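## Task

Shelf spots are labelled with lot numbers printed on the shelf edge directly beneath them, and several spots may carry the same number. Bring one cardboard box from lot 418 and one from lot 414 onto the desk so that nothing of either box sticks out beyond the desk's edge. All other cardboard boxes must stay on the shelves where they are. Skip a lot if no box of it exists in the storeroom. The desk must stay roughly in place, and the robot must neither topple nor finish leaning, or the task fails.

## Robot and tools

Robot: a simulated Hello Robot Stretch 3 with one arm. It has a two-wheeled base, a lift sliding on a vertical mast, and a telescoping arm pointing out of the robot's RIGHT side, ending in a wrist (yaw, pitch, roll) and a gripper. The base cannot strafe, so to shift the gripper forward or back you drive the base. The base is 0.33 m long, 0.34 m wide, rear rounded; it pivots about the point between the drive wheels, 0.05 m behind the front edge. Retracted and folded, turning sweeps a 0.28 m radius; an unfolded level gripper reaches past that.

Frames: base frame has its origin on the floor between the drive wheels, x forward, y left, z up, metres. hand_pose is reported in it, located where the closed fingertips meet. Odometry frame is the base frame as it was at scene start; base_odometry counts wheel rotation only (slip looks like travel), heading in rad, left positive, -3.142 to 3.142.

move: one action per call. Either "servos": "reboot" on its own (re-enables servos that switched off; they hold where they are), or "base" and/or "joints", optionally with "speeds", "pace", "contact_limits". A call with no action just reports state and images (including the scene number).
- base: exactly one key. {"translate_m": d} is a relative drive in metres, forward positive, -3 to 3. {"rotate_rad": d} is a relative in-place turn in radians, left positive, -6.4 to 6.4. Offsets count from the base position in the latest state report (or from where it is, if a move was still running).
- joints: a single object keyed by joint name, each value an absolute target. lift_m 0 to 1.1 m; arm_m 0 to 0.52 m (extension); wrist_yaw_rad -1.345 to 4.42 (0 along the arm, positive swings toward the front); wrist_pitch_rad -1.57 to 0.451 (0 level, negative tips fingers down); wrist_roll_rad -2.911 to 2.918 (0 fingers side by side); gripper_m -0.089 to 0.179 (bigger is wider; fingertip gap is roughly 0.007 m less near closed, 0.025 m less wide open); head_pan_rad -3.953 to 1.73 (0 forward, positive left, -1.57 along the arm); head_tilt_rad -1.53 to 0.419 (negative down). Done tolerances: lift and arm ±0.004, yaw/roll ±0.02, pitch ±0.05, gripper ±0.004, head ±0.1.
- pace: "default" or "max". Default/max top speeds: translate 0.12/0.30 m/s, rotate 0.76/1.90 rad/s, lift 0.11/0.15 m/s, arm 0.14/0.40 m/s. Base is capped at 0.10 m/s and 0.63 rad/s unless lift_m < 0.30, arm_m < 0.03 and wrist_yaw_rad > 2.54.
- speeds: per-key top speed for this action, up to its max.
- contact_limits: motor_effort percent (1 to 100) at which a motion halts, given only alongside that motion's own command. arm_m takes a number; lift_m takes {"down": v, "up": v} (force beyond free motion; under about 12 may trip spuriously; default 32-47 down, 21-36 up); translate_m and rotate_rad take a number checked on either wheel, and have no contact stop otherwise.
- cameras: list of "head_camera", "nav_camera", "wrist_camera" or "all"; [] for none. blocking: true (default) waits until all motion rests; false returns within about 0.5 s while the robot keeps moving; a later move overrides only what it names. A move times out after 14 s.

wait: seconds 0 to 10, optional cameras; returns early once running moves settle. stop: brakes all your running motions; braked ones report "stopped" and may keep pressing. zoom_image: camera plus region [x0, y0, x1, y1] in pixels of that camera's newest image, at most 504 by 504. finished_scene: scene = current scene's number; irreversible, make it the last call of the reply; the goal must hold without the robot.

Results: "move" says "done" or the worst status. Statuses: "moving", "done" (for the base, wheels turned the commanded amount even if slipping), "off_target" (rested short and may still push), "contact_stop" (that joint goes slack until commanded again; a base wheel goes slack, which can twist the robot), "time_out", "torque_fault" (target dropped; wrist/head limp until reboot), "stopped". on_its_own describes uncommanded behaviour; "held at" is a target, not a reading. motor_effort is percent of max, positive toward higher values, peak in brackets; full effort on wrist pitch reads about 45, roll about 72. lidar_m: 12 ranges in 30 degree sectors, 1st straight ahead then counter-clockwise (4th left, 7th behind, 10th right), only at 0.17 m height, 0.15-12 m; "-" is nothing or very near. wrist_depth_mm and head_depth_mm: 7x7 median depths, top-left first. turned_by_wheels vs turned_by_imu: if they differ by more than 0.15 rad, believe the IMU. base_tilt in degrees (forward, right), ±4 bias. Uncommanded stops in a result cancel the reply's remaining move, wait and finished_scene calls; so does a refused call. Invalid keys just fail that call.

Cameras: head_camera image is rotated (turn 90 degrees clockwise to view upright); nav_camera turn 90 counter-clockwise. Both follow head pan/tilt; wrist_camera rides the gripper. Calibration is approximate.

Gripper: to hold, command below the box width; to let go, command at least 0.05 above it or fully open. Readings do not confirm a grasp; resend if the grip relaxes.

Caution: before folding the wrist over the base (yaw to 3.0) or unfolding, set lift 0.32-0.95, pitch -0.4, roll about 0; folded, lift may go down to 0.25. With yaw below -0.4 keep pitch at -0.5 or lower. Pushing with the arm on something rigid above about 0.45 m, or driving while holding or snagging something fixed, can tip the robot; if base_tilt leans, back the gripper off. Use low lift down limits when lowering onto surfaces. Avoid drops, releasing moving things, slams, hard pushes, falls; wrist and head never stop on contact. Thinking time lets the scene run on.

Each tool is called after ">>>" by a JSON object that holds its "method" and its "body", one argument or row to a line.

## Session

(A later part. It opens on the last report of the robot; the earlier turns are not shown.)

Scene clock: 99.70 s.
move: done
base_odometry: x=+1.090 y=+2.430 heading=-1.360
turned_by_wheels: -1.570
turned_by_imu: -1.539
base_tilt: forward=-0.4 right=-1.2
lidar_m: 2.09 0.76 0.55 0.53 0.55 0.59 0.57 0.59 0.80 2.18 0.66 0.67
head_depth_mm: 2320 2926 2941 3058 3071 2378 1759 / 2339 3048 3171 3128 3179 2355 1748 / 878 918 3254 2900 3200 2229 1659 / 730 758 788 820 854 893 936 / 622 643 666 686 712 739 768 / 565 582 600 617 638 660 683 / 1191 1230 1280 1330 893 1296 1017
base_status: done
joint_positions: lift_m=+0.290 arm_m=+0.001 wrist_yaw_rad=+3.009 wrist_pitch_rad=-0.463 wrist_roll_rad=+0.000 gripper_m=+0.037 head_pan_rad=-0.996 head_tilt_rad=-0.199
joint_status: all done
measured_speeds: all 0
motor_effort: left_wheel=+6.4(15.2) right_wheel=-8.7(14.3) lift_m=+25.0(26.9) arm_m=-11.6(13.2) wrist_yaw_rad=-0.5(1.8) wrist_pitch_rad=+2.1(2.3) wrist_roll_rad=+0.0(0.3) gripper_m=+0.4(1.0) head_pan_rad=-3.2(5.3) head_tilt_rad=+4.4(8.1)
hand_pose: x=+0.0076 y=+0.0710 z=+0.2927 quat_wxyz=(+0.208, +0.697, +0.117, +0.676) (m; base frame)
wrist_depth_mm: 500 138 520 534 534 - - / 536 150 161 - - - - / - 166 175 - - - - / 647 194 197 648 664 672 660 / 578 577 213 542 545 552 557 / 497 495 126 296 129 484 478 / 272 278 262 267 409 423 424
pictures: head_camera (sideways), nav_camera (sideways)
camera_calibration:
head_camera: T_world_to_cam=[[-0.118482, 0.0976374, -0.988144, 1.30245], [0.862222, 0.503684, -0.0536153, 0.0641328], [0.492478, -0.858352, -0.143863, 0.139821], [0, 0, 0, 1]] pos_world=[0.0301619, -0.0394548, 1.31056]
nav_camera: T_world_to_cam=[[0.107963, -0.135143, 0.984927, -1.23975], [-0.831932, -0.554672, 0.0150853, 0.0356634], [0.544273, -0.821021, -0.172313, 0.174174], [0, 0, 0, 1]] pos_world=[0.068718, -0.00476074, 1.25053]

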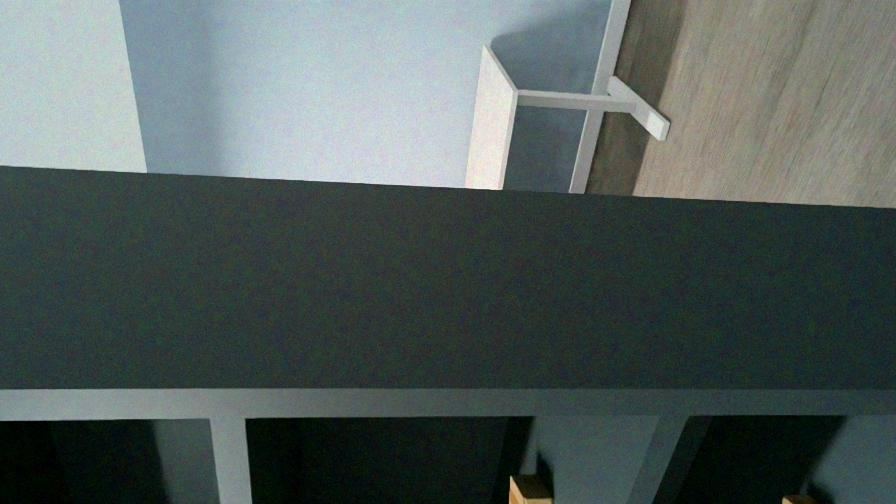

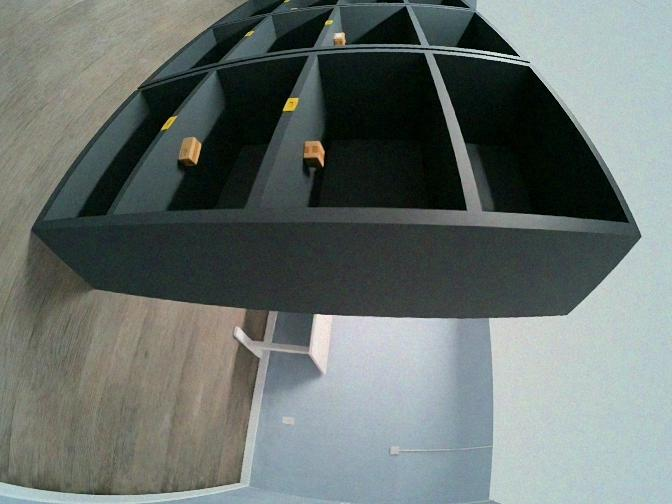

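>>> {"method": "move", "body": {
  "base": {"translate_m":0.55},
  "pace": "max",
  "joints": {"head_pan_rad":-1.3,"head_tilt_rad":-0.45},
  "cameras": ["nav_camera","head_camera"]
}}

>>> {"method": "zoom_image", "body": {
  "camera": "nav_camera",
  "region": [210, 130, 460, 290]
}}

>>> {"method": "move", "body": {
  "base": {"translate_m":0.85},
  "pace": "max",
  "joints": {"head_pan_rad":-1.3,"head_tilt_rad":-0.45},
  "cameras": ["nav_camera","head_camera"]
}}

>>> {"method": "zoom_image", "body": {
  "camera": "nav_camera",
  "region": [210, 130, 460, 290]
}}

Scene clock: 113.30 s.
move: done
base_odometry: x=+1.206 y=+1.893 heading=-1.359
turned_by_wheels: +0.000
turned_by_imu: +0.000
base_tilt: forward=-0.1 right=-1.1
lidar_m: 1.81 0.76 0.56 0.53 0.55 0.75 1.11 1.15 1.58 0.48 0.96 0.91
head_depth_mm: 579 770 807 628 496 522 1269 / 592 797 855 822 546 943 766 / 605 818 879 814 568 997 804 / 618 840 907 803 566 997 800 / 637 863 933 792 589 987 799 / 655 891 967 707 616 985 795 / 674 916 1000 776 1136 981 815
base_status: done
joint_positions: lift_m=+0.290 arm_m=+0.001 wrist_yaw_rad=+3.009 wrist_pitch_rad=-0.463 wrist_roll_rad=+0.000 gripper_m=+0.037 head_pan_rad=-1.301 head_tilt_rad=-0.451
joint_status: all done
measured_speeds: all 0
motor_effort: left_wheel=+5.7(13.1) right_wheel=+0.4(14.6) lift_m=+27.6(30.9) arm_m=-9.8(11.7) wrist_yaw_rad=+0.3(1.7) wrist_pitch_rad=+2.2(2.3) wrist_roll_rad=-0.1(0.3) gripper_m=+0.3(1.0) head_pan_rad=+3.6(4.1) head_tilt_rad=-3.5(4.6)
hand_pose: x=+0.0076 y=+0.0710 z=+0.2927 quat_wxyz=(+0.208, +0.697, +0.117, +0.676) (m; base frame)
wrist_depth_mm: 505 138 520 534 537 - - / 543 150 161 - - - - / - 167 175 - - - - / 643 195 199 647 670 665 651 / 590 574 212 552 545 562 557 / 498 501 126 295 129 477 481 / 272 279 263 269 405 424 423
pictures: head_camera (sideways), nav_camera (sideways)
camera_calibration:
head_camera: T_world_to_cam=[[-0.147933, 0.360845, -0.920819, 1.21467], [0.969759, 0.235673, -0.0634419, 0.0763328], [0.194119, -0.902358, -0.384796, 0.455162], [0, 0, 0, 1]] pos_world=[0.0173106, -0.0455788, 1.29848]
nav_camera: T_world_to_cam=[[0.126232, -0.392079, 0.911229, -1.14354], [-0.959224, -0.28242, 0.0113622, 0.0411957], [0.252895, -0.875507, -0.411742, 0.487581], [0, 0, 0, 1]] pos_world=[0.0605603, -0.00984261, 1.24232]

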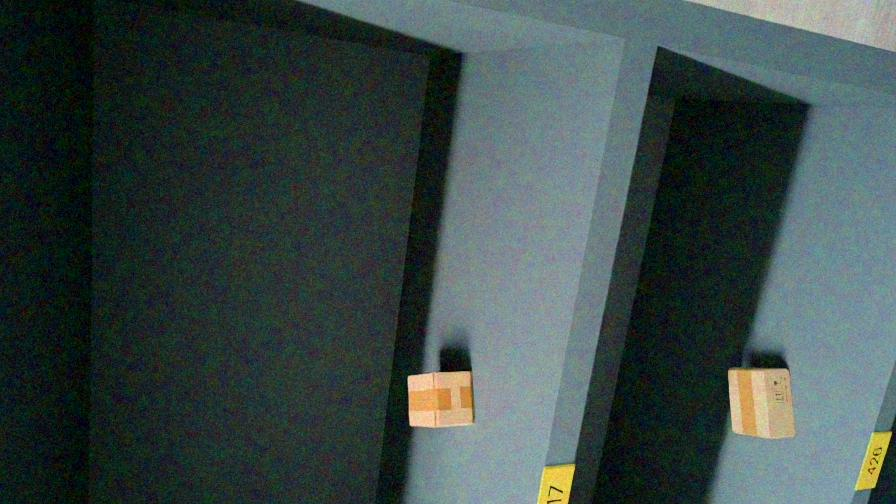

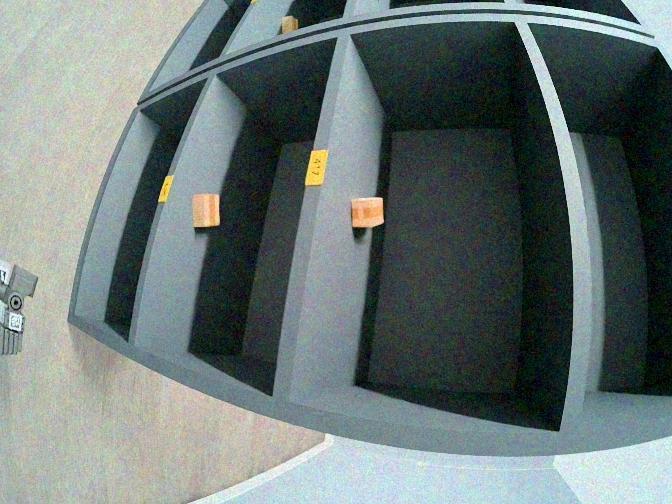

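Scaled by 2.016 from the camera's 672x504 image, which has a finer 792x594 frame.

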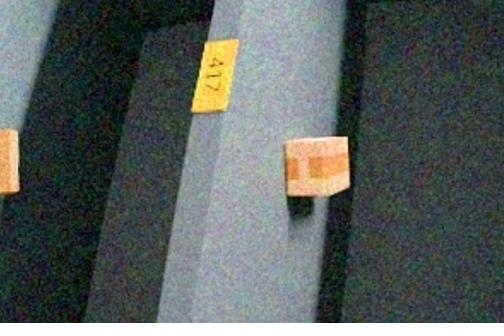

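Scene clock: 117.47 s.
move: done
base_odometry: x=+1.384 y=+1.061 heading=-1.360
turned_by_wheels: +0.000
turned_by_imu: +0.001
base_tilt: forward=-0.2 right=-1.1
lidar_m: 1.87 0.76 0.56 0.54 0.56 0.76 1.96 1.02 0.96 0.47 0.96 0.99
head_depth_mm: 358 406 445 444 479 915 814 / 517 782 423 455 502 548 599 / 603 814 876 813 545 963 638 / 618 842 907 805 566 995 801 / 633 864 931 795 588 990 798 / 653 889 962 785 615 983 794 / 675 919 996 726 1132 946 809
base_status: done
joint_positions: lift_m=+0.290 arm_m=+0.001 wrist_yaw_rad=+3.009 wrist_pitch_rad=-0.463 wrist_roll_rad=+0.000 gripper_m=+0.037 head_pan_rad=-1.300 head_tilt_rad=-0.451
joint_status: all done
measured_speeds: all 0
motor_effort: left_wheel=+1.9(13.8) right_wheel=+6.0(13.8) lift_m=+26.7(31.1) arm_m=-8.3(10.6) wrist_yaw_rad=-0.6(2.0) wrist_pitch_rad=+2.2(2.3) wrist_roll_rad=-0.2(0.3) gripper_m=+0.5(1.0) head_pan_rad=+3.1(4.1) head_tilt_rad=-1.3(3.3)
hand_pose: x=+0.0076 y=+0.0710 z=+0.2927 quat_wxyz=(+0.208, +0.697, +0.117, +0.676) (m; base frame)
wrist_depth_mm: 507 139 519 536 545 - - / 536 150 161 - - - - / - 167 175 - - - - / 649 195 198 647 667 652 660 / 585 582 212 551 546 558 555 / 503 495 126 295 129 487 482 / 272 277 262 267 409 428 422
pictures: head_camera (sideways), nav_camera (sideways)
camera_calibration:
head_camera: T_world_to_cam=[[-0.148203, 0.36076, -0.920808, 1.21464], [0.969594, 0.236348, -0.0634574, 0.0762649], [0.194738, -0.902215, -0.384819, 0.455258], [0, 0, 0, 1]] pos_world=[0.0174114, -0.0454782, 1.29848]
nav_camera: T_world_to_cam=[[0.126511, -0.391967, 0.911239, -1.14357], [-0.959033, -0.283065, 0.0113872, 0.0411502], [0.253477, -0.875349, -0.41172, 0.487518], [0, 0, 0, 1]] pos_world=[0.0605641, -0.00984319, 1.24232]

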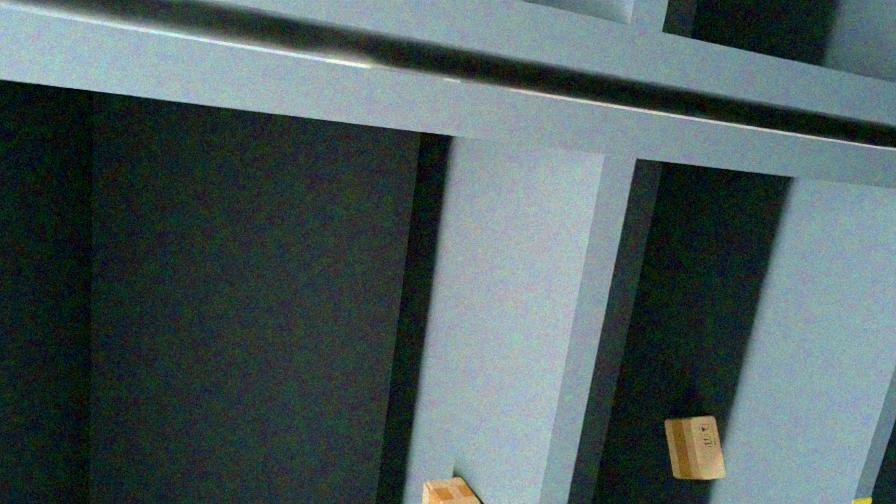

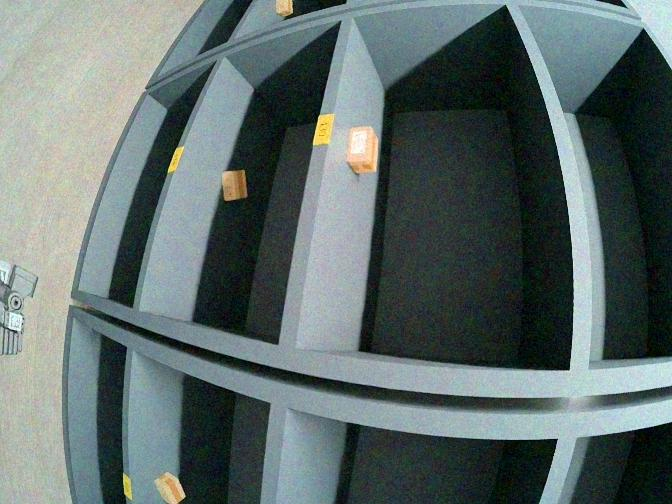

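Scaled by 2.016 from the camera's 672x504 image, which has a finer 792x594 frame.

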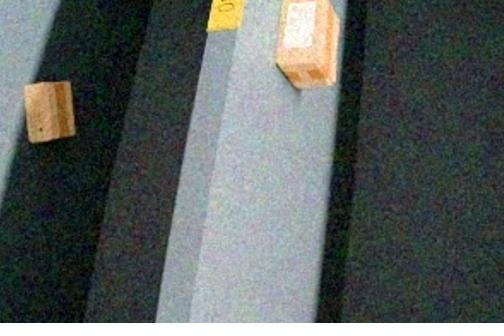

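>>> {"method": "zoom_image", "body": {
  "camera": "nav_camera",
  "region": [150, 80, 350, 200]
}}

>>> {"method": "move", "body": {
  "base": {"translate_m":0.8},
  "pace": "max",
  "cameras": ["nav_camera"]
}}

>>> {"method": "zoom_image", "body": {
  "camera": "nav_camera",
  "region": [150, 80, 350, 200]
}}

>>> {"method": "move", "body": {
  "base": {"translate_m":0.6},
  "pace": "max",
  "cameras": ["nav_camera"]
}}

>>> {"method": "zoom_image", "body": {
  "camera": "nav_camera",
  "region": [150, 80, 350, 200]
}}

Scaled by 2.520 from the camera's 672x504 image, which has a finer 792x594 frame.

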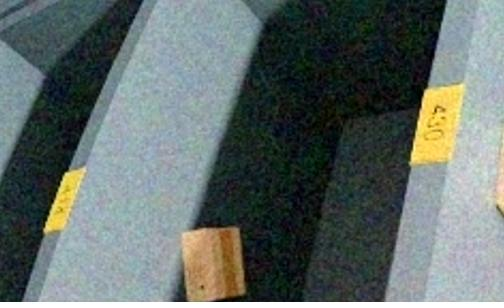

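Scene clock: 133.17 s.
move: done
base_odometry: x=+1.552 y=+0.279 heading=-1.359
turned_by_wheels: +0.000
turned_by_imu: +0.000
base_tilt: forward=-0.4 right=-1.0
lidar_m: 1.99 0.77 0.56 0.54 0.56 0.76 2.10 0.89 0.96 0.48 0.49 1.11
head_depth_mm: 577 776 828 834 553 974 814 / 518 780 848 826 548 1003 810 / 373 403 444 527 522 906 786 / 397 419 456 487 533 583 648 / 488 844 911 694 554 924 753 / 652 890 958 784 615 983 794 / 673 918 992 774 1129 978 813
base_status: done
joint_positions: lift_m=+0.290 arm_m=+0.001 wrist_yaw_rad=+3.009 wrist_pitch_rad=-0.463 wrist_roll_rad=+0.000 gripper_m=+0.037 head_pan_rad=-1.300 head_tilt_rad=-0.451
joint_status: not commanded
measured_speeds: all 0
motor_effort: left_wheel=+5.1(15.3) right_wheel=+1.0(12.4) lift_m=+27.0(30.8) arm_m=-5.8(8.0) wrist_yaw_rad=-0.3(1.7) wrist_pitch_rad=+2.2(2.3) wrist_roll_rad=-0.1(0.4) gripper_m=+0.4(1.0) head_pan_rad=+3.6(4.2) head_tilt_rad=+1.8(2.0)
hand_pose: x=+0.0076 y=+0.0710 z=+0.2927 quat_wxyz=(+0.208, +0.697, +0.117, +0.676) (m; base frame)
wrist_depth_mm: 509 138 522 531 540 - - / 539 151 161 - - - - / - 166 175 - - - - / 652 195 197 654 671 662 660 / 578 574 211 548 540 560 557 / 504 497 126 297 129 484 482 / 272 279 262 267 412 425 423
pictures: nav_camera (sideways)
camera_calibration:
nav_camera: T_world_to_cam=[[0.126511, -0.391967, 0.911239, -1.14357], [-0.959033, -0.283065, 0.0113872, 0.0411502], [0.253477, -0.875349, -0.41172, 0.487518], [0, 0, 0, 1]] pos_world=[0.0605641, -0.00984319, 1.24232]

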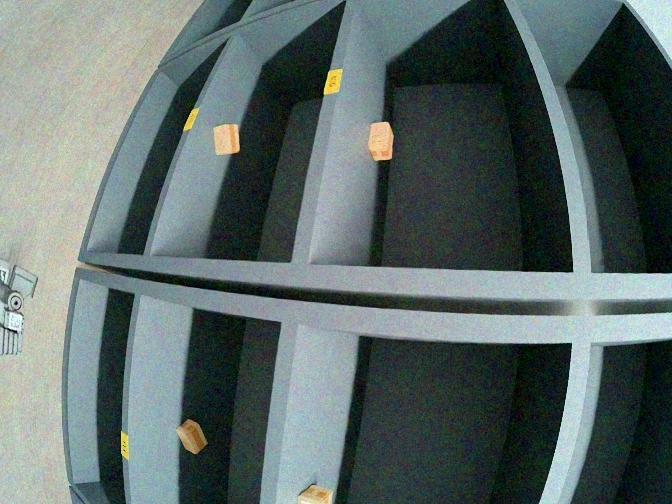

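Scaled by 2.520 from the camera's 672x504 image, which has a finer 792x594 frame.

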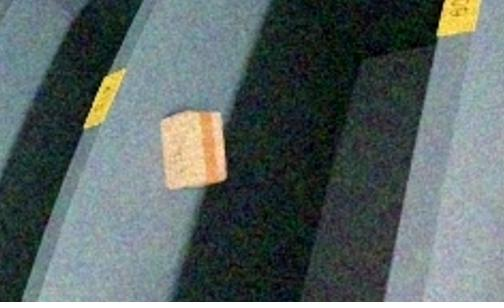

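Scene clock: 136.50 s.
move: done
base_odometry: x=+1.677 y=-0.307 heading=-1.359
turned_by_wheels: +0.000
turned_by_imu: +0.001
base_tilt: forward=-0.2 right=-1.2
lidar_m: 1.40 0.76 0.56 0.54 0.56 0.76 2.11 0.67 0.63 0.92 0.63 0.67
head_depth_mm: 577 773 827 833 552 977 811 / 591 793 852 704 548 978 777 / 602 818 878 813 545 1003 774 / 619 836 907 802 566 996 801 / 634 864 927 795 589 993 797 / 653 791 834 783 613 951 795 / 588 647 677 684 689 789 787
base_status: done
joint_positions: lift_m=+0.290 arm_m=+0.001 wrist_yaw_rad=+3.009 wrist_pitch_rad=-0.463 wrist_roll_rad=+0.000 gripper_m=+0.037 head_pan_rad=-1.300 head_tilt_rad=-0.451
joint_status: not commanded
measured_speeds: all 0
motor_effort: left_wheel=+5.2(12.6) right_wheel=-0.3(14.4) lift_m=+24.0(27.3) arm_m=-4.4(6.1) wrist_yaw_rad=-0.2(2.1) wrist_pitch_rad=+2.2(2.3) wrist_roll_rad=+0.0(0.6) gripper_m=+0.6(1.0) head_pan_rad=+3.3(3.9) head_tilt_rad=+2.1(3.4)
hand_pose: x=+0.0076 y=+0.0710 z=+0.2927 quat_wxyz=(+0.208, +0.697, +0.117, +0.676) (m; base frame)
wrist_depth_mm: 509 139 523 537 539 - - / 542 150 161 - - - - / - 166 176 - - - - / 646 195 198 649 667 665 653 / 591 586 211 549 552 567 554 / 500 494 126 296 128 486 479 / 271 278 261 268 406 427 425
pictures: nav_camera (sideways)
camera_calibration:
nav_camera: T_world_to_cam=[[0.126511, -0.391967, 0.911239, -1.14357], [-0.959033, -0.283065, 0.0113872, 0.0411502], [0.253477, -0.875349, -0.41172, 0.487518], [0, 0, 0, 1]] pos_world=[0.0605641, -0.00984319, 1.24232]

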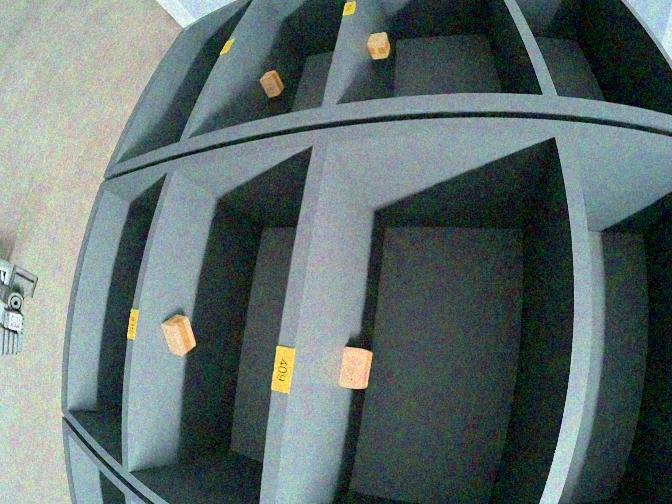

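Scaled by 2.520 from the camera's 672x504 image, which has a finer 792x594 frame.

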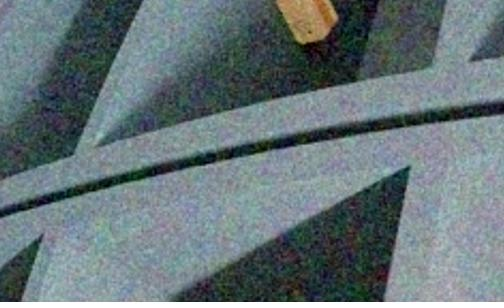

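>>> {"method": "zoom_image", "body": {
  "camera": "nav_camera",
  "region": [110, 290, 190, 350]
}}

>>> {"method": "move", "body": {
  "base": {"translate_m":0.35},
  "pace": "max",
  "cameras": ["nav_camera"]
}}

>>> {"method": "zoom_image", "body": {
  "camera": "nav_camera",
  "region": [160, 20, 420, 180]
}}

>>> {"method": "move", "body": {
  "joints": {"head_pan_rad":-2.2,"head_tilt_rad":-0.4},
  "cameras": ["head_camera","nav_camera"]
}}

>>> {"method": "zoom_image", "body": {
  "camera": "nav_camera",
  "region": [120, 260, 320, 400]
}}

Scaled by 6.300 from the camera's 672x504 image, which has a finer 792x594 frame.

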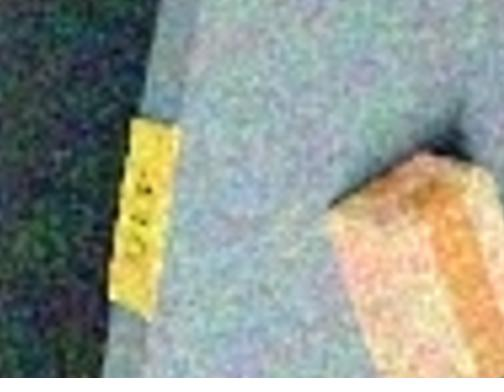

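Scene clock: 151.60 s.
move: done
base_odometry: x=+1.751 y=-0.650 heading=-1.359
turned_by_wheels: +0.000
turned_by_imu: +0.000
base_tilt: forward=-0.3 right=-1.1
lidar_m: 1.05 0.77 0.56 0.54 0.56 0.76 1.84 0.90 0.95 0.47 0.49 1.09
head_depth_mm: 574 773 827 837 554 984 814 / 490 770 842 823 548 1011 809 / 373 399 433 481 521 906 785 / 389 419 456 486 533 581 649 / 551 857 922 743 562 957 775 / 650 887 961 785 616 984 797 / 670 914 995 776 1133 979 814
base_status: done
joint_positions: lift_m=+0.290 arm_m=+0.001 wrist_yaw_rad=+3.009 wrist_pitch_rad=-0.463 wrist_roll_rad=+0.000 gripper_m=+0.037 head_pan_rad=-1.300 head_tilt_rad=-0.450
joint_status: not commanded
measured_speeds: all 0
motor_effort: left_wheel=+4.9(13.8) right_wheel=+1.5(14.6) lift_m=+25.0(25.5) arm_m=-1.8(3.9) wrist_yaw_rad=+1.3(1.9) wrist_pitch_rad=+2.2(2.3) wrist_roll_rad=-0.1(0.3) gripper_m=+0.6(1.0) head_pan_rad=+2.9(3.9) head_tilt_rad=+4.3(5.3)
hand_pose: x=+0.0076 y=+0.0710 z=+0.2927 quat_wxyz=(+0.208, +0.697, +0.117, +0.676) (m; base frame)
wrist_depth_mm: 511 139 519 536 543 - - / 544 151 161 - - - - / - 167 175 - - - - / 644 195 198 652 667 653 656 / 581 569 212 547 550 562 555 / 499 497 126 298 128 481 475 / 271 277 262 268 407 428 422
pictures: nav_camera (sideways)
camera_calibration:
nav_camera: T_world_to_cam=[[0.126336, -0.391325, 0.911539, -1.14394], [-0.959024, -0.283096, 0.0113841, 0.0412493], [0.253598, -0.875626, -0.411055, 0.486657], [0, 0, 0, 1]] pos_world=[0.060665, -0.00984523, 1.24232]

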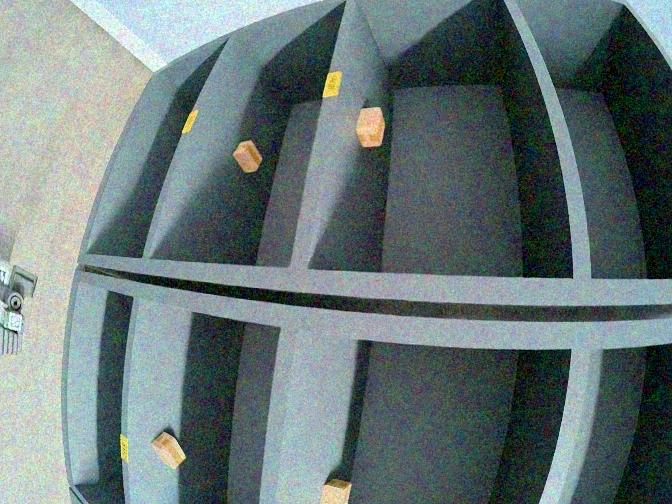

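Scaled by 1.938 from the camera's 672x504 image, which has a finer 792x594 frame.

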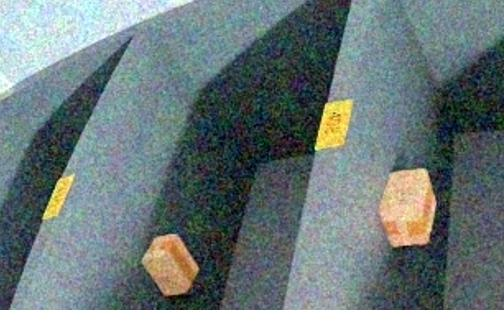

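Scene clock: 152.63 s.
move: done
base_odometry: x=+1.751 y=-0.650 heading=-1.359
turned_by_wheels: +0.000
turned_by_imu: +0.000
base_tilt: forward=-0.3 right=-1.2
lidar_m: 1.05 0.76 0.56 0.54 0.56 0.76 1.84 0.90 0.95 0.47 0.49 1.09
head_depth_mm: 744 790 827 870 949 1113 1347 / 799 876 917 911 1007 1030 1147 / 577 981 1034 939 1120 1060 1225 / 512 1033 1111 929 701 1052 859 / 464 956 1022 915 650 1045 824 / 472 886 943 780 581 1043 827 / 482 832 877 888 574 1001 826
base_status: not commanded
joint_positions: lift_m=+0.290 arm_m=+0.001 wrist_yaw_rad=+3.009 wrist_pitch_rad=-0.463 wrist_roll_rad=+0.000 gripper_m=+0.037 head_pan_rad=-2.220 head_tilt_rad=-0.399
joint_status: all done
measured_speeds: all 0
motor_effort: left_wheel=+4.6(5.1) right_wheel=+1.2(2.2) lift_m=+24.6(26.0) arm_m=-1.9(2.9) wrist_yaw_rad=+0.4(1.8) wrist_pitch_rad=+2.2(2.2) wrist_roll_rad=-0.2(0.3) gripper_m=+0.5(0.8) head_pan_rad=+0.4(5.5) head_tilt_rad=+3.8(7.5)
hand_pose: x=+0.0076 y=+0.0710 z=+0.2927 quat_wxyz=(+0.208, +0.697, +0.117, +0.676) (m; base frame)
wrist_depth_mm: 512 138 525 537 542 - - / 542 151 162 - - - - / - 166 175 - - - - / 648 195 198 662 663 662 652 / 587 579 211 553 544 563 556 / 497 498 126 298 129 481 479 / 273 277 260 268 410 420 426
pictures: head_camera (sideways), nav_camera (sideways)
camera_calibration:
head_camera: T_world_to_cam=[[0.168161, 0.298021, -0.93963, 1.23725], [0.773343, -0.630976, -0.0617247, 0.0752759], [-0.61128, -0.716277, -0.336578, 0.397402], [0, 0, 0, 1]] pos_world=[-0.0233472, -0.0365799, 1.30096]
nav_camera: T_world_to_cam=[[-0.206333, -0.299961, 0.93137, -1.1678], [-0.805757, 0.592121, 0.0121959, 0.0392763], [-0.555142, -0.747941, -0.36387, 0.430171], [0, 0, 0, 1]] pos_world=[0.0294984, -0.0518067, 1.2437]

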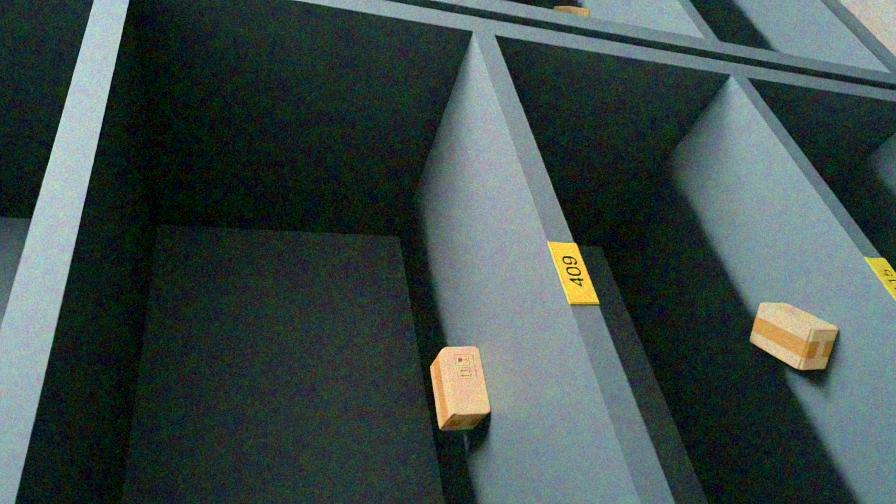

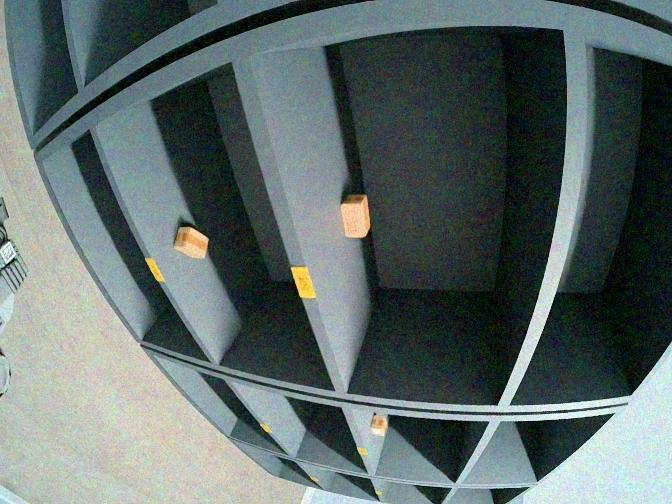

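Scaled by 2.520 from the camera's 672x504 image, which has a finer 792x594 frame.

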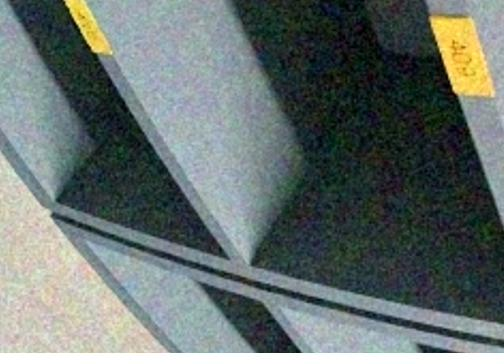

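>>> {"method": "move", "body": {
  "joints": {"head_pan_rad":-1.25,"head_tilt_rad":-0.75},
  "cameras": ["head_camera"]
}}

>>> {"method": "move", "body": {
  "joints": {"head_pan_rad":-1.9,"head_tilt_rad":-0.8},
  "cameras": ["head_camera"]
}}

>>> {"method": "move", "body": {
  "joints": {"head_pan_rad":-2.35,"head_tilt_rad":-0.65},
  "cameras": ["head_camera"]
}}

>>> {"method": "move", "body": {
  "base": {"translate_m":-0.75},
  "pace": "max",
  "joints": {"head_pan_rad":-1.9,"head_tilt_rad":-0.65},
  "cameras": ["head_camera","nav_camera"]
}}

Scene clock: 162.47 s.
move: done
base_odometry: x=+1.751 y=-0.650 heading=-1.359
turned_by_wheels: +0.000
turned_by_imu: +0.000
base_tilt: forward=-0.3 right=-1.1
lidar_m: 1.05 0.77 0.56 0.54 0.56 0.76 1.84 0.90 0.95 0.47 0.49 1.09
head_depth_mm: 693 791 630 530 953 811 1095 / 368 425 567 1066 948 830 1099 / 397 439 496 579 727 848 1108 / 779 788 525 611 760 919 1106 / 833 880 603 1156 925 1220 1140 / 868 868 626 1140 942 1231 1138 / 902 854 647 1094 971 1251 1131
base_status: not commanded
joint_positions: lift_m=+0.290 arm_m=+0.001 wrist_yaw_rad=+3.009 wrist_pitch_rad=-0.463 wrist_roll_rad=+0.000 gripper_m=+0.037 head_pan_rad=-1.223 head_tilt_rad=-0.755
joint_status: all done
measured_speeds: all 0
motor_effort: left_wheel=+4.8(5.1) right_wheel=+0.9(1.9) lift_m=+26.0(26.7) arm_m=-0.1(1.1) wrist_yaw_rad=-0.4(1.8) wrist_pitch_rad=+2.2(2.3) wrist_roll_rad=+0.1(0.3) gripper_m=+0.1(1.2) head_pan_rad=-1.0(5.5) head_tilt_rad=-3.9(10.0)
hand_pose: x=+0.0076 y=+0.0710 z=+0.2927 quat_wxyz=(+0.208, +0.697, +0.117, +0.676) (m; base frame)
wrist_depth_mm: 510 138 520 528 537 - - / 546 151 162 - - - - / - 166 175 - - - - / 651 196 198 660 670 669 659 / 582 579 212 546 541 561 556 / 500 498 126 295 129 481 477 / 271 277 261 268 408 423 428
pictures: head_camera (sideways)
camera_calibration:
head_camera: T_world_to_cam=[[-0.263285, 0.591262, -0.762293, 1.00865], [0.941704, 0.329077, -0.0700064, 0.0850061], [0.209461, -0.736286, -0.643435, 0.791679], [0, 0, 0, 1]] pos_world=[0.0196842, -0.0414448, 1.28423]

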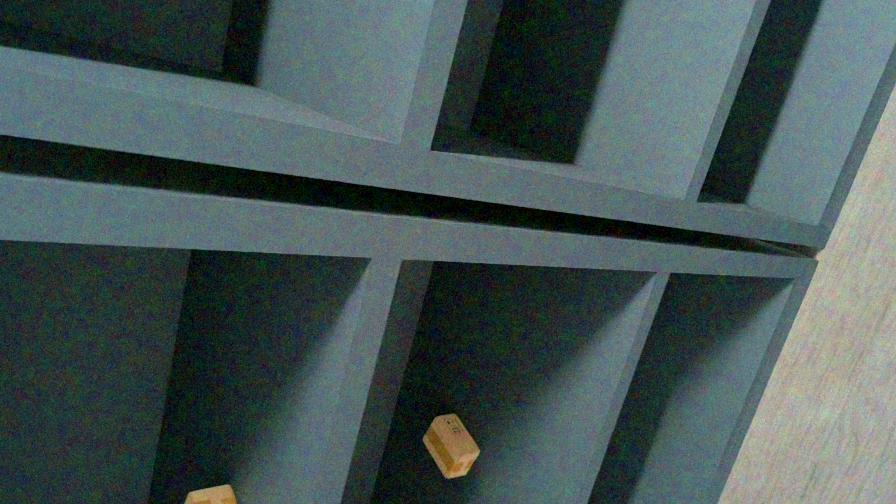

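Scene clock: 163.40 s.
move: done
base_odometry: x=+1.751 y=-0.650 heading=-1.359
turned_by_wheels: +0.000
turned_by_imu: +0.000
base_tilt: forward=-0.3 right=-1.2
lidar_m: 1.05 0.77 0.56 0.54 0.56 0.76 1.84 0.90 0.96 0.47 0.49 1.09
head_depth_mm: 909 815 660 1129 1274 1290 1142 / 876 800 621 1118 987 1275 1142 / 839 710 612 1112 933 1252 1136 / 808 778 582 1101 921 1224 1126 / 782 768 554 1094 894 1193 1117 / 757 758 547 1080 885 1160 1098 / 735 746 540 988 768 841 1076
base_status: not commanded
joint_positions: lift_m=+0.290 arm_m=+0.001 wrist_yaw_rad=+3.009 wrist_pitch_rad=-0.463 wrist_roll_rad=+0.000 gripper_m=+0.037 head_pan_rad=-1.908 head_tilt_rad=-0.802
joint_status: all done
measured_speeds: all 0
motor_effort: left_wheel=+4.6(4.9) right_wheel=+1.6(1.8) lift_m=+26.8(27.1) arm_m=-0.2(0.7) wrist_yaw_rad=-0.3(1.4) wrist_pitch_rad=+2.1(2.2) wrist_roll_rad=-0.2(0.3) gripper_m=+0.4(0.9) head_pan_rad=-2.1(4.1) head_tilt_rad=-5.4(7.9)
hand_pose: x=+0.0076 y=+0.0710 z=+0.2927 quat_wxyz=(+0.208, +0.697, +0.117, +0.676) (m; base frame)
wrist_depth_mm: 509 138 523 536 545 - - / 540 151 161 - - - - / - 167 175 - - - - / 642 195 198 648 668 666 654 / 587 573 211 552 545 562 556 / 500 496 126 296 129 488 481 / 272 276 262 269 409 426 425
pictures: head_camera (sideways)
camera_calibration:
head_camera: T_world_to_cam=[[0.181406, 0.657759, -0.731058, 0.965271], [0.938781, -0.33723, -0.0704677, 0.0855937], [-0.292885, -0.67352, -0.678667, 0.840504], [0, 0, 0, 1]] pos_world=[-0.00928824, -0.0399552, 1.28212]

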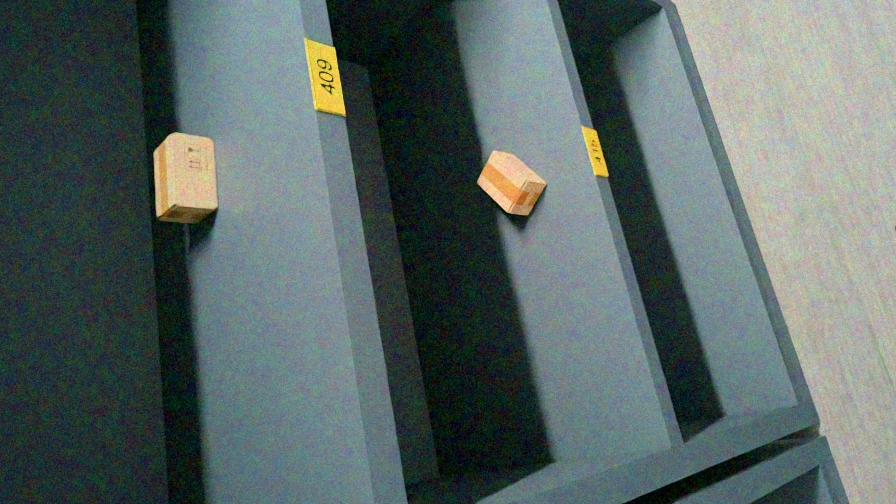

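Scene clock: 164.23 s.
move: done
base_odometry: x=+1.751 y=-0.650 heading=-1.359
turned_by_wheels: +0.000
turned_by_imu: +0.000
base_tilt: forward=-0.3 right=-1.1
lidar_m: 1.05 0.77 0.56 0.54 0.56 0.76 1.84 0.90 0.96 0.48 0.49 1.09
head_depth_mm: 799 1191 1752 1595 1740 1448 1215 / 739 818 935 1257 1668 1429 1205 / 801 874 892 1075 1219 1360 1203 / 879 969 814 1193 1064 1332 1198 / 961 1034 758 1268 1018 1256 1147 / 903 985 747 1168 1015 877 1115 / 837 909 709 571 1001 825 1089
base_status: not commanded
joint_positions: lift_m=+0.290 arm_m=+0.001 wrist_yaw_rad=+3.009 wrist_pitch_rad=-0.463 wrist_roll_rad=+0.000 gripper_m=+0.037 head_pan_rad=-2.366 head_tilt_rad=-0.653
joint_status: all done
measured_speeds: all 0
motor_effort: left_wheel=+4.9(5.1) right_wheel=+1.0(1.9) lift_m=+26.0(26.9) arm_m=+0.4(1.0) wrist_yaw_rad=-0.3(1.0) wrist_pitch_rad=+2.2(2.2) wrist_roll_rad=-0.1(0.3) gripper_m=+0.7(0.9) head_pan_rad=-0.5(4.9) head_tilt_rad=+3.3(5.1)
hand_pose: x=+0.0076 y=+0.0710 z=+0.2927 quat_wxyz=(+0.208, +0.697, +0.117, +0.676) (m; base frame)
wrist_depth_mm: 511 139 522 532 540 - - / 540 150 161 - - - - / - 166 176 - - - - / 647 195 198 653 670 661 652 / 581 578 212 551 547 556 551 / 500 496 126 296 128 483 479 / 272 278 261 267 404 425 422
pictures: head_camera (sideways)
camera_calibration:
head_camera: T_world_to_cam=[[0.37075, 0.428056, -0.824204, 1.08548], [0.68507, -0.725249, -0.0684993, 0.0846482], [-0.627075, -0.539241, -0.562135, 0.690967], [0, 0, 0, 1]] pos_world=[-0.0271433, -0.0306564, 1.28887]

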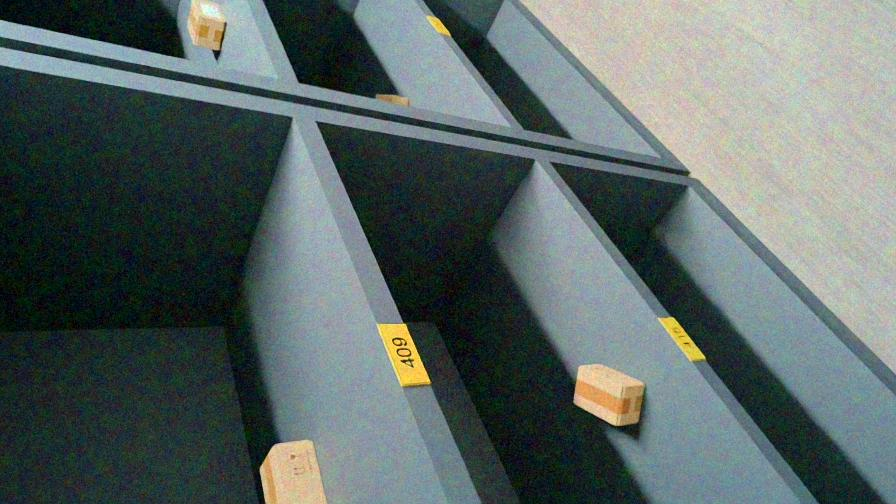

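Scene clock: 168.07 s.
move: done
base_odometry: x=+1.593 y=+0.084 heading=-1.359
turned_by_wheels: +0.000
turned_by_imu: +0.000
base_tilt: forward=-0.2 right=-1.3
lidar_m: 1.79 0.77 0.56 0.54 0.56 0.76 1.95 1.07 0.96 0.47 0.95 0.94
head_depth_mm: 881 991 722 1229 1054 1290 1200 / 849 952 790 1206 1039 1253 1164 / 818 914 783 625 1039 912 1150 / 794 881 774 589 1034 862 1129 / 376 416 471 542 641 779 956 / 391 418 461 512 611 766 1072 / 359 618 695 524 1010 824 1070
base_status: done
joint_positions: lift_m=+0.290 arm_m=+0.001 wrist_yaw_rad=+3.009 wrist_pitch_rad=-0.463 wrist_roll_rad=+0.000 gripper_m=+0.037 head_pan_rad=-1.897 head_tilt_rad=-0.650
joint_status: all done
measured_speeds: all 0
motor_effort: left_wheel=-1.3(14.6) right_wheel=-4.2(15.0) lift_m=+27.0(27.6) arm_m=+2.3(2.4) wrist_yaw_rad=+0.5(2.3) wrist_pitch_rad=+2.1(2.3) wrist_roll_rad=-0.1(0.3) gripper_m=+0.4(0.9) head_pan_rad=-2.0(4.5) head_tilt_rad=+3.6(6.9)
hand_pose: x=+0.0076 y=+0.0710 z=+0.2927 quat_wxyz=(+0.208, +0.697, +0.117, +0.676) (m; base frame)
wrist_depth_mm: 508 139 523 534 548 - - / 542 151 161 - - - - / - 167 175 - - - - / 644 195 198 646 667 662 654 / 578 577 212 548 546 556 555 / 499 499 126 298 129 485 477 / 271 278 262 267 407 425 424
pictures: head_camera (sideways), nav_camera (sideways)
camera_calibration:
head_camera: T_world_to_cam=[[0.136418, 0.547004, -0.82594, 1.08916], [0.938834, -0.337497, -0.0684532, 0.0830044], [-0.316197, -0.766083, -0.559586, 0.685706], [0, 0, 0, 1]] pos_world=[-0.00969007, -0.0424515, 1.28897]
nav_camera: T_world_to_cam=[[-0.17112, -0.558325, 0.811783, -1.01205], [-0.95279, 0.303526, 0.00791457, 0.0456593], [-0.250816, -0.772104, -0.583906, 0.714693], [0, 0, 0, 1]] pos_world=[0.0495784, -0.0270943, 1.23852]

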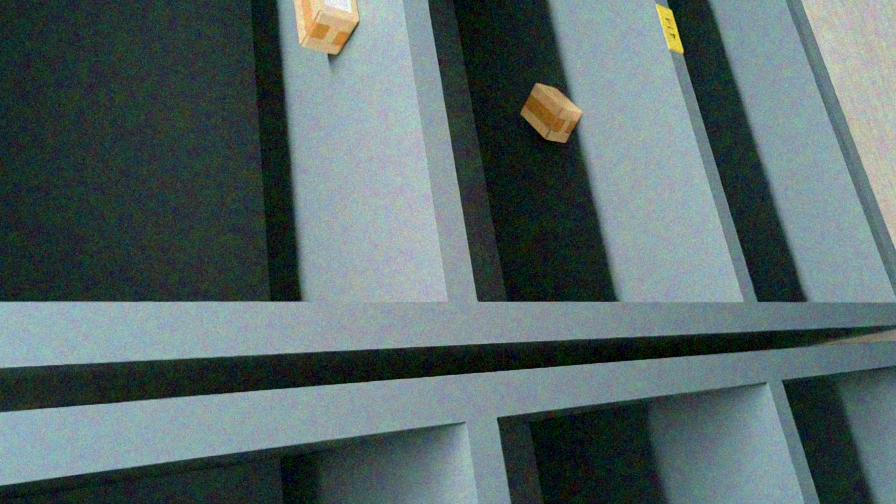

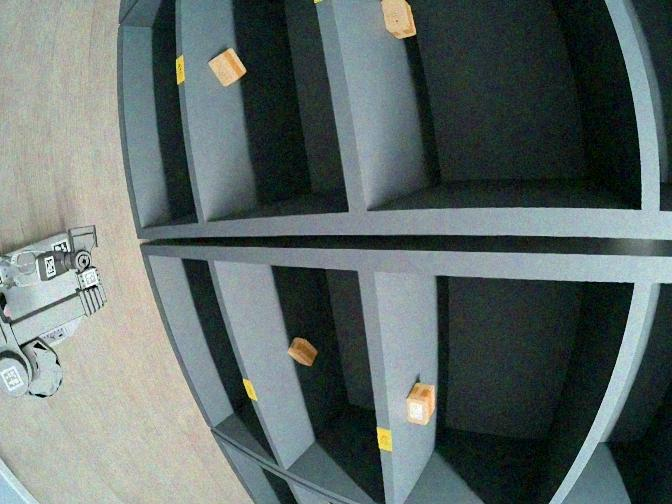

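>>> {"method": "zoom_image", "body": {
  "camera": "head_camera",
  "region": [590, 0, 740, 80]
}}

>>> {"method": "move", "body": {
  "base": {"translate_m":1.2},
  "pace": "max",
  "joints": {"head_pan_rad":-1.57,"head_tilt_rad":-0.65},
  "cameras": ["head_camera","nav_camera"]
}}

Scaled by 3.360 from the camera's 896x504 image, which has a finer 1280x720 frame.

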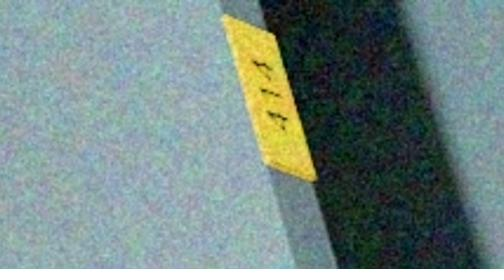

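Scene clock: 177.30 s.
move: done
base_odometry: x=+1.845 y=-1.090 heading=-1.359
turned_by_wheels: +0.000
turned_by_imu: +0.001
base_tilt: forward=-0.3 right=-1.2
lidar_m: 0.61 0.63 0.56 0.54 0.56 0.76 2.12 1.30 0.55 0.92 0.79 0.63
head_depth_mm: 736 791 734 579 746 775 882 / 747 826 794 573 982 847 1016 / 746 827 782 568 1046 844 1135 / 747 830 773 562 1028 836 1131 / 749 827 762 556 1021 832 1122 / 746 826 629 553 983 827 1123 / 749 829 742 569 1008 820 1117
base_status: done
joint_positions: lift_m=+0.290 arm_m=+0.001 wrist_yaw_rad=+3.009 wrist_pitch_rad=-0.463 wrist_roll_rad=+0.000 gripper_m=+0.037 head_pan_rad=-1.570 head_tilt_rad=-0.650
joint_status: all done
measured_speeds: all 0
motor_effort: left_wheel=-1.1(15.2) right_wheel=+4.6(11.2) lift_m=+29.4(29.4) arm_m=+5.4(5.8) wrist_yaw_rad=-0.9(2.0) wrist_pitch_rad=+2.1(2.3) wrist_roll_rad=+0.0(0.3) gripper_m=+0.7(1.1) head_pan_rad=-3.1(5.9) head_tilt_rad=+2.1(5.2)
hand_pose: x=+0.0076 y=+0.0710 z=+0.2927 quat_wxyz=(+0.208, +0.697, +0.117, +0.676) (m; base frame)
wrist_depth_mm: 514 138 524 533 538 - - / 539 150 161 - - - - / - 166 176 - - - - / 643 195 197 648 666 658 646 / 582 567 212 558 548 560 554 / 499 496 126 295 129 486 484 / 272 278 262 269 408 427 424
pictures: head_camera (sideways), nav_camera (sideways)
camera_calibration:
head_camera: T_world_to_cam=[[-0.0469945, 0.56182, -0.825924, 1.09024], [0.997503, -0.017238, -0.0684831, 0.0826644], [-0.0527124, -0.82708, -0.559607, 0.684153], [0, 0, 0, 1]] pos_world=[0.00484061, -0.0452438, 1.28897]
nav_camera: T_world_to_cam=[[0.0178118, -0.583698, 0.811775, -1.0132], [-0.99978, -0.0194053, 0.0079838, 0.0459337], [0.0110926, -0.811739, -0.583915, 0.713099], [0, 0, 0, 1]] pos_world=[0.0560604, -0.0116635, 1.23852]

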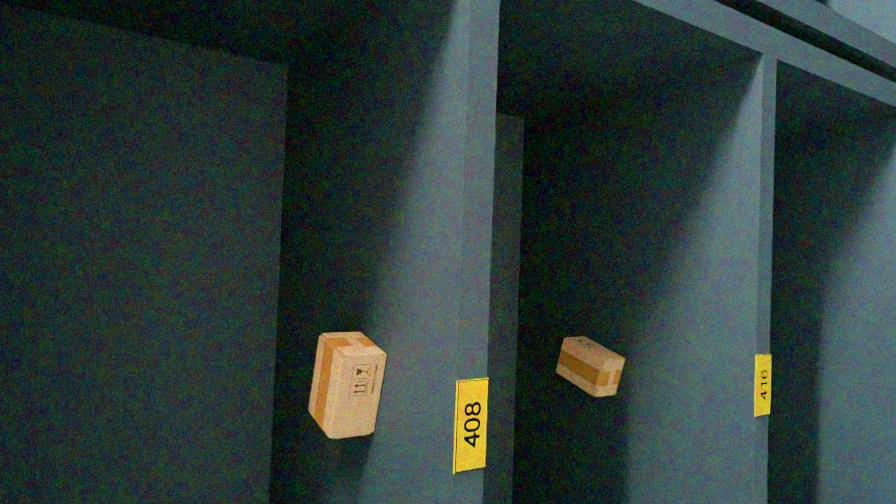

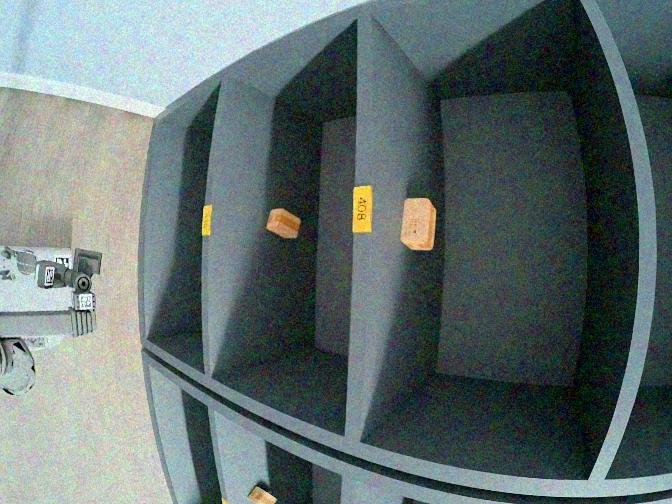

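>>> {"method": "move", "body": {
  "base": {"translate_m":-1.6},
  "pace": "max",
  "joints": {"head_pan_rad":-1.57,"head_tilt_rad":-0.85},
  "cameras": ["head_camera","nav_camera"]
}}

Scene clock: 192.17 s.
move: done
base_odometry: x=+1.509 y=+0.475 heading=-1.359
turned_by_wheels: +0.000
turned_by_imu: -0.002
base_tilt: forward=-0.3 right=-1.3
lidar_m: 2.09 0.77 0.56 0.54 0.56 0.76 2.11 0.73 0.80 0.92 0.54 1.30
head_depth_mm: 768 713 550 1070 911 1223 1127 / 771 705 544 1060 903 1215 1125 / 771 696 540 1050 896 1206 1118 / 771 687 551 1041 892 1197 1113 / 770 677 547 1034 887 1192 1109 / 771 670 542 1030 878 1187 1102 / 747 660 537 841 844 1091 1093
base_status: done
joint_positions: lift_m=+0.290 arm_m=+0.001 wrist_yaw_rad=+3.009 wrist_pitch_rad=-0.463 wrist_roll_rad=+0.000 gripper_m=+0.037 head_pan_rad=-1.570 head_tilt_rad=-0.850
joint_status: all done
measured_speeds: all 0
motor_effort: left_wheel=-2.9(13.2) right_wheel=-2.3(16.9) lift_m=+28.9(30.9) arm_m=+9.7(9.7) wrist_yaw_rad=-0.4(1.7) wrist_pitch_rad=+2.1(2.3) wrist_roll_rad=+0.0(0.5) gripper_m=+0.5(1.1) head_pan_rad=-1.7(4.6) head_tilt_rad=-6.4(7.6)
hand_pose: x=+0.0076 y=+0.0710 z=+0.2927 quat_wxyz=(+0.208, +0.697, +0.117, +0.676) (m; base frame)
wrist_depth_mm: 504 139 528 537 541 - - / 540 150 162 - - - - / - 167 176 - - - - / 656 195 198 653 671 664 652 / 580 576 212 545 542 557 553 / 496 498 126 295 129 482 480 / 272 278 260 268 406 428 427
pictures: head_camera (sideways), nav_camera (sideways)
camera_calibration:
head_camera: T_world_to_cam=[[-0.0465905, 0.714984, -0.697587, 0.922978], [0.997485, -0.00404505, -0.070766, 0.085586], [-0.0534183, -0.69913, -0.712997, 0.883753], [0, 0, 0, 1]] pos_world=[0.00483983, -0.0417099, 1.28003]
nav_camera: T_world_to_cam=[[0.0173864, -0.73359, 0.67937, -0.840657], [-0.999795, -0.0198201, 0.0041848, 0.0507895], [0.0103953, -0.679304, -0.733784, 0.907981], [0, 0, 0, 1]] pos_world=[0.0559564, 0.00110432, 1.23717]

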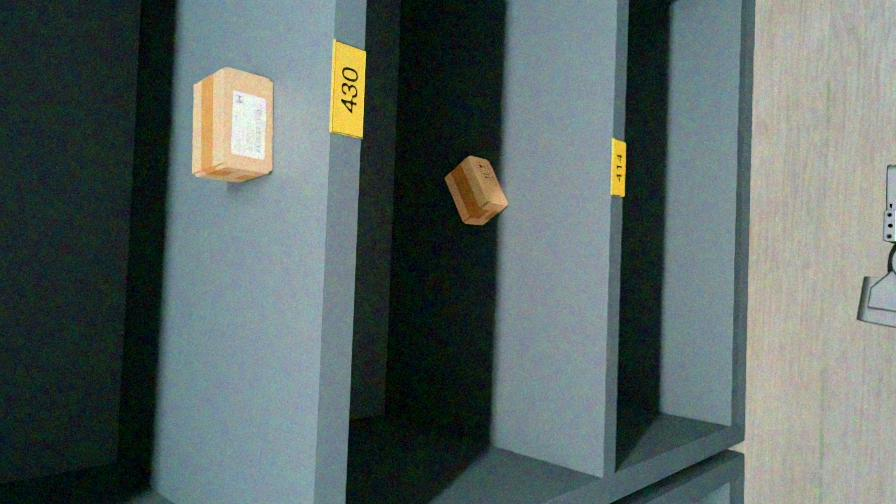

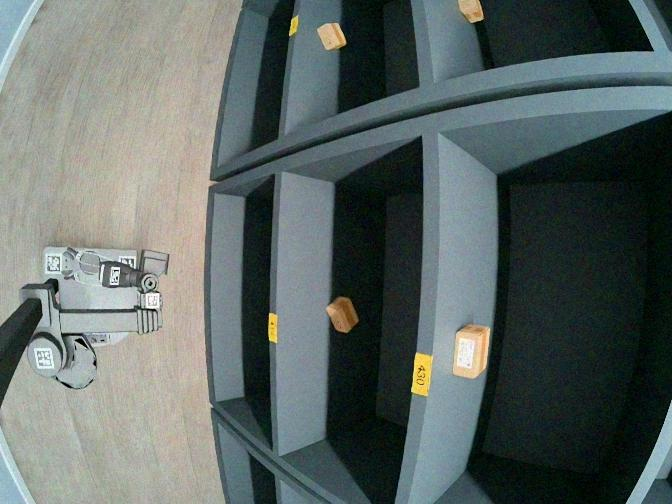

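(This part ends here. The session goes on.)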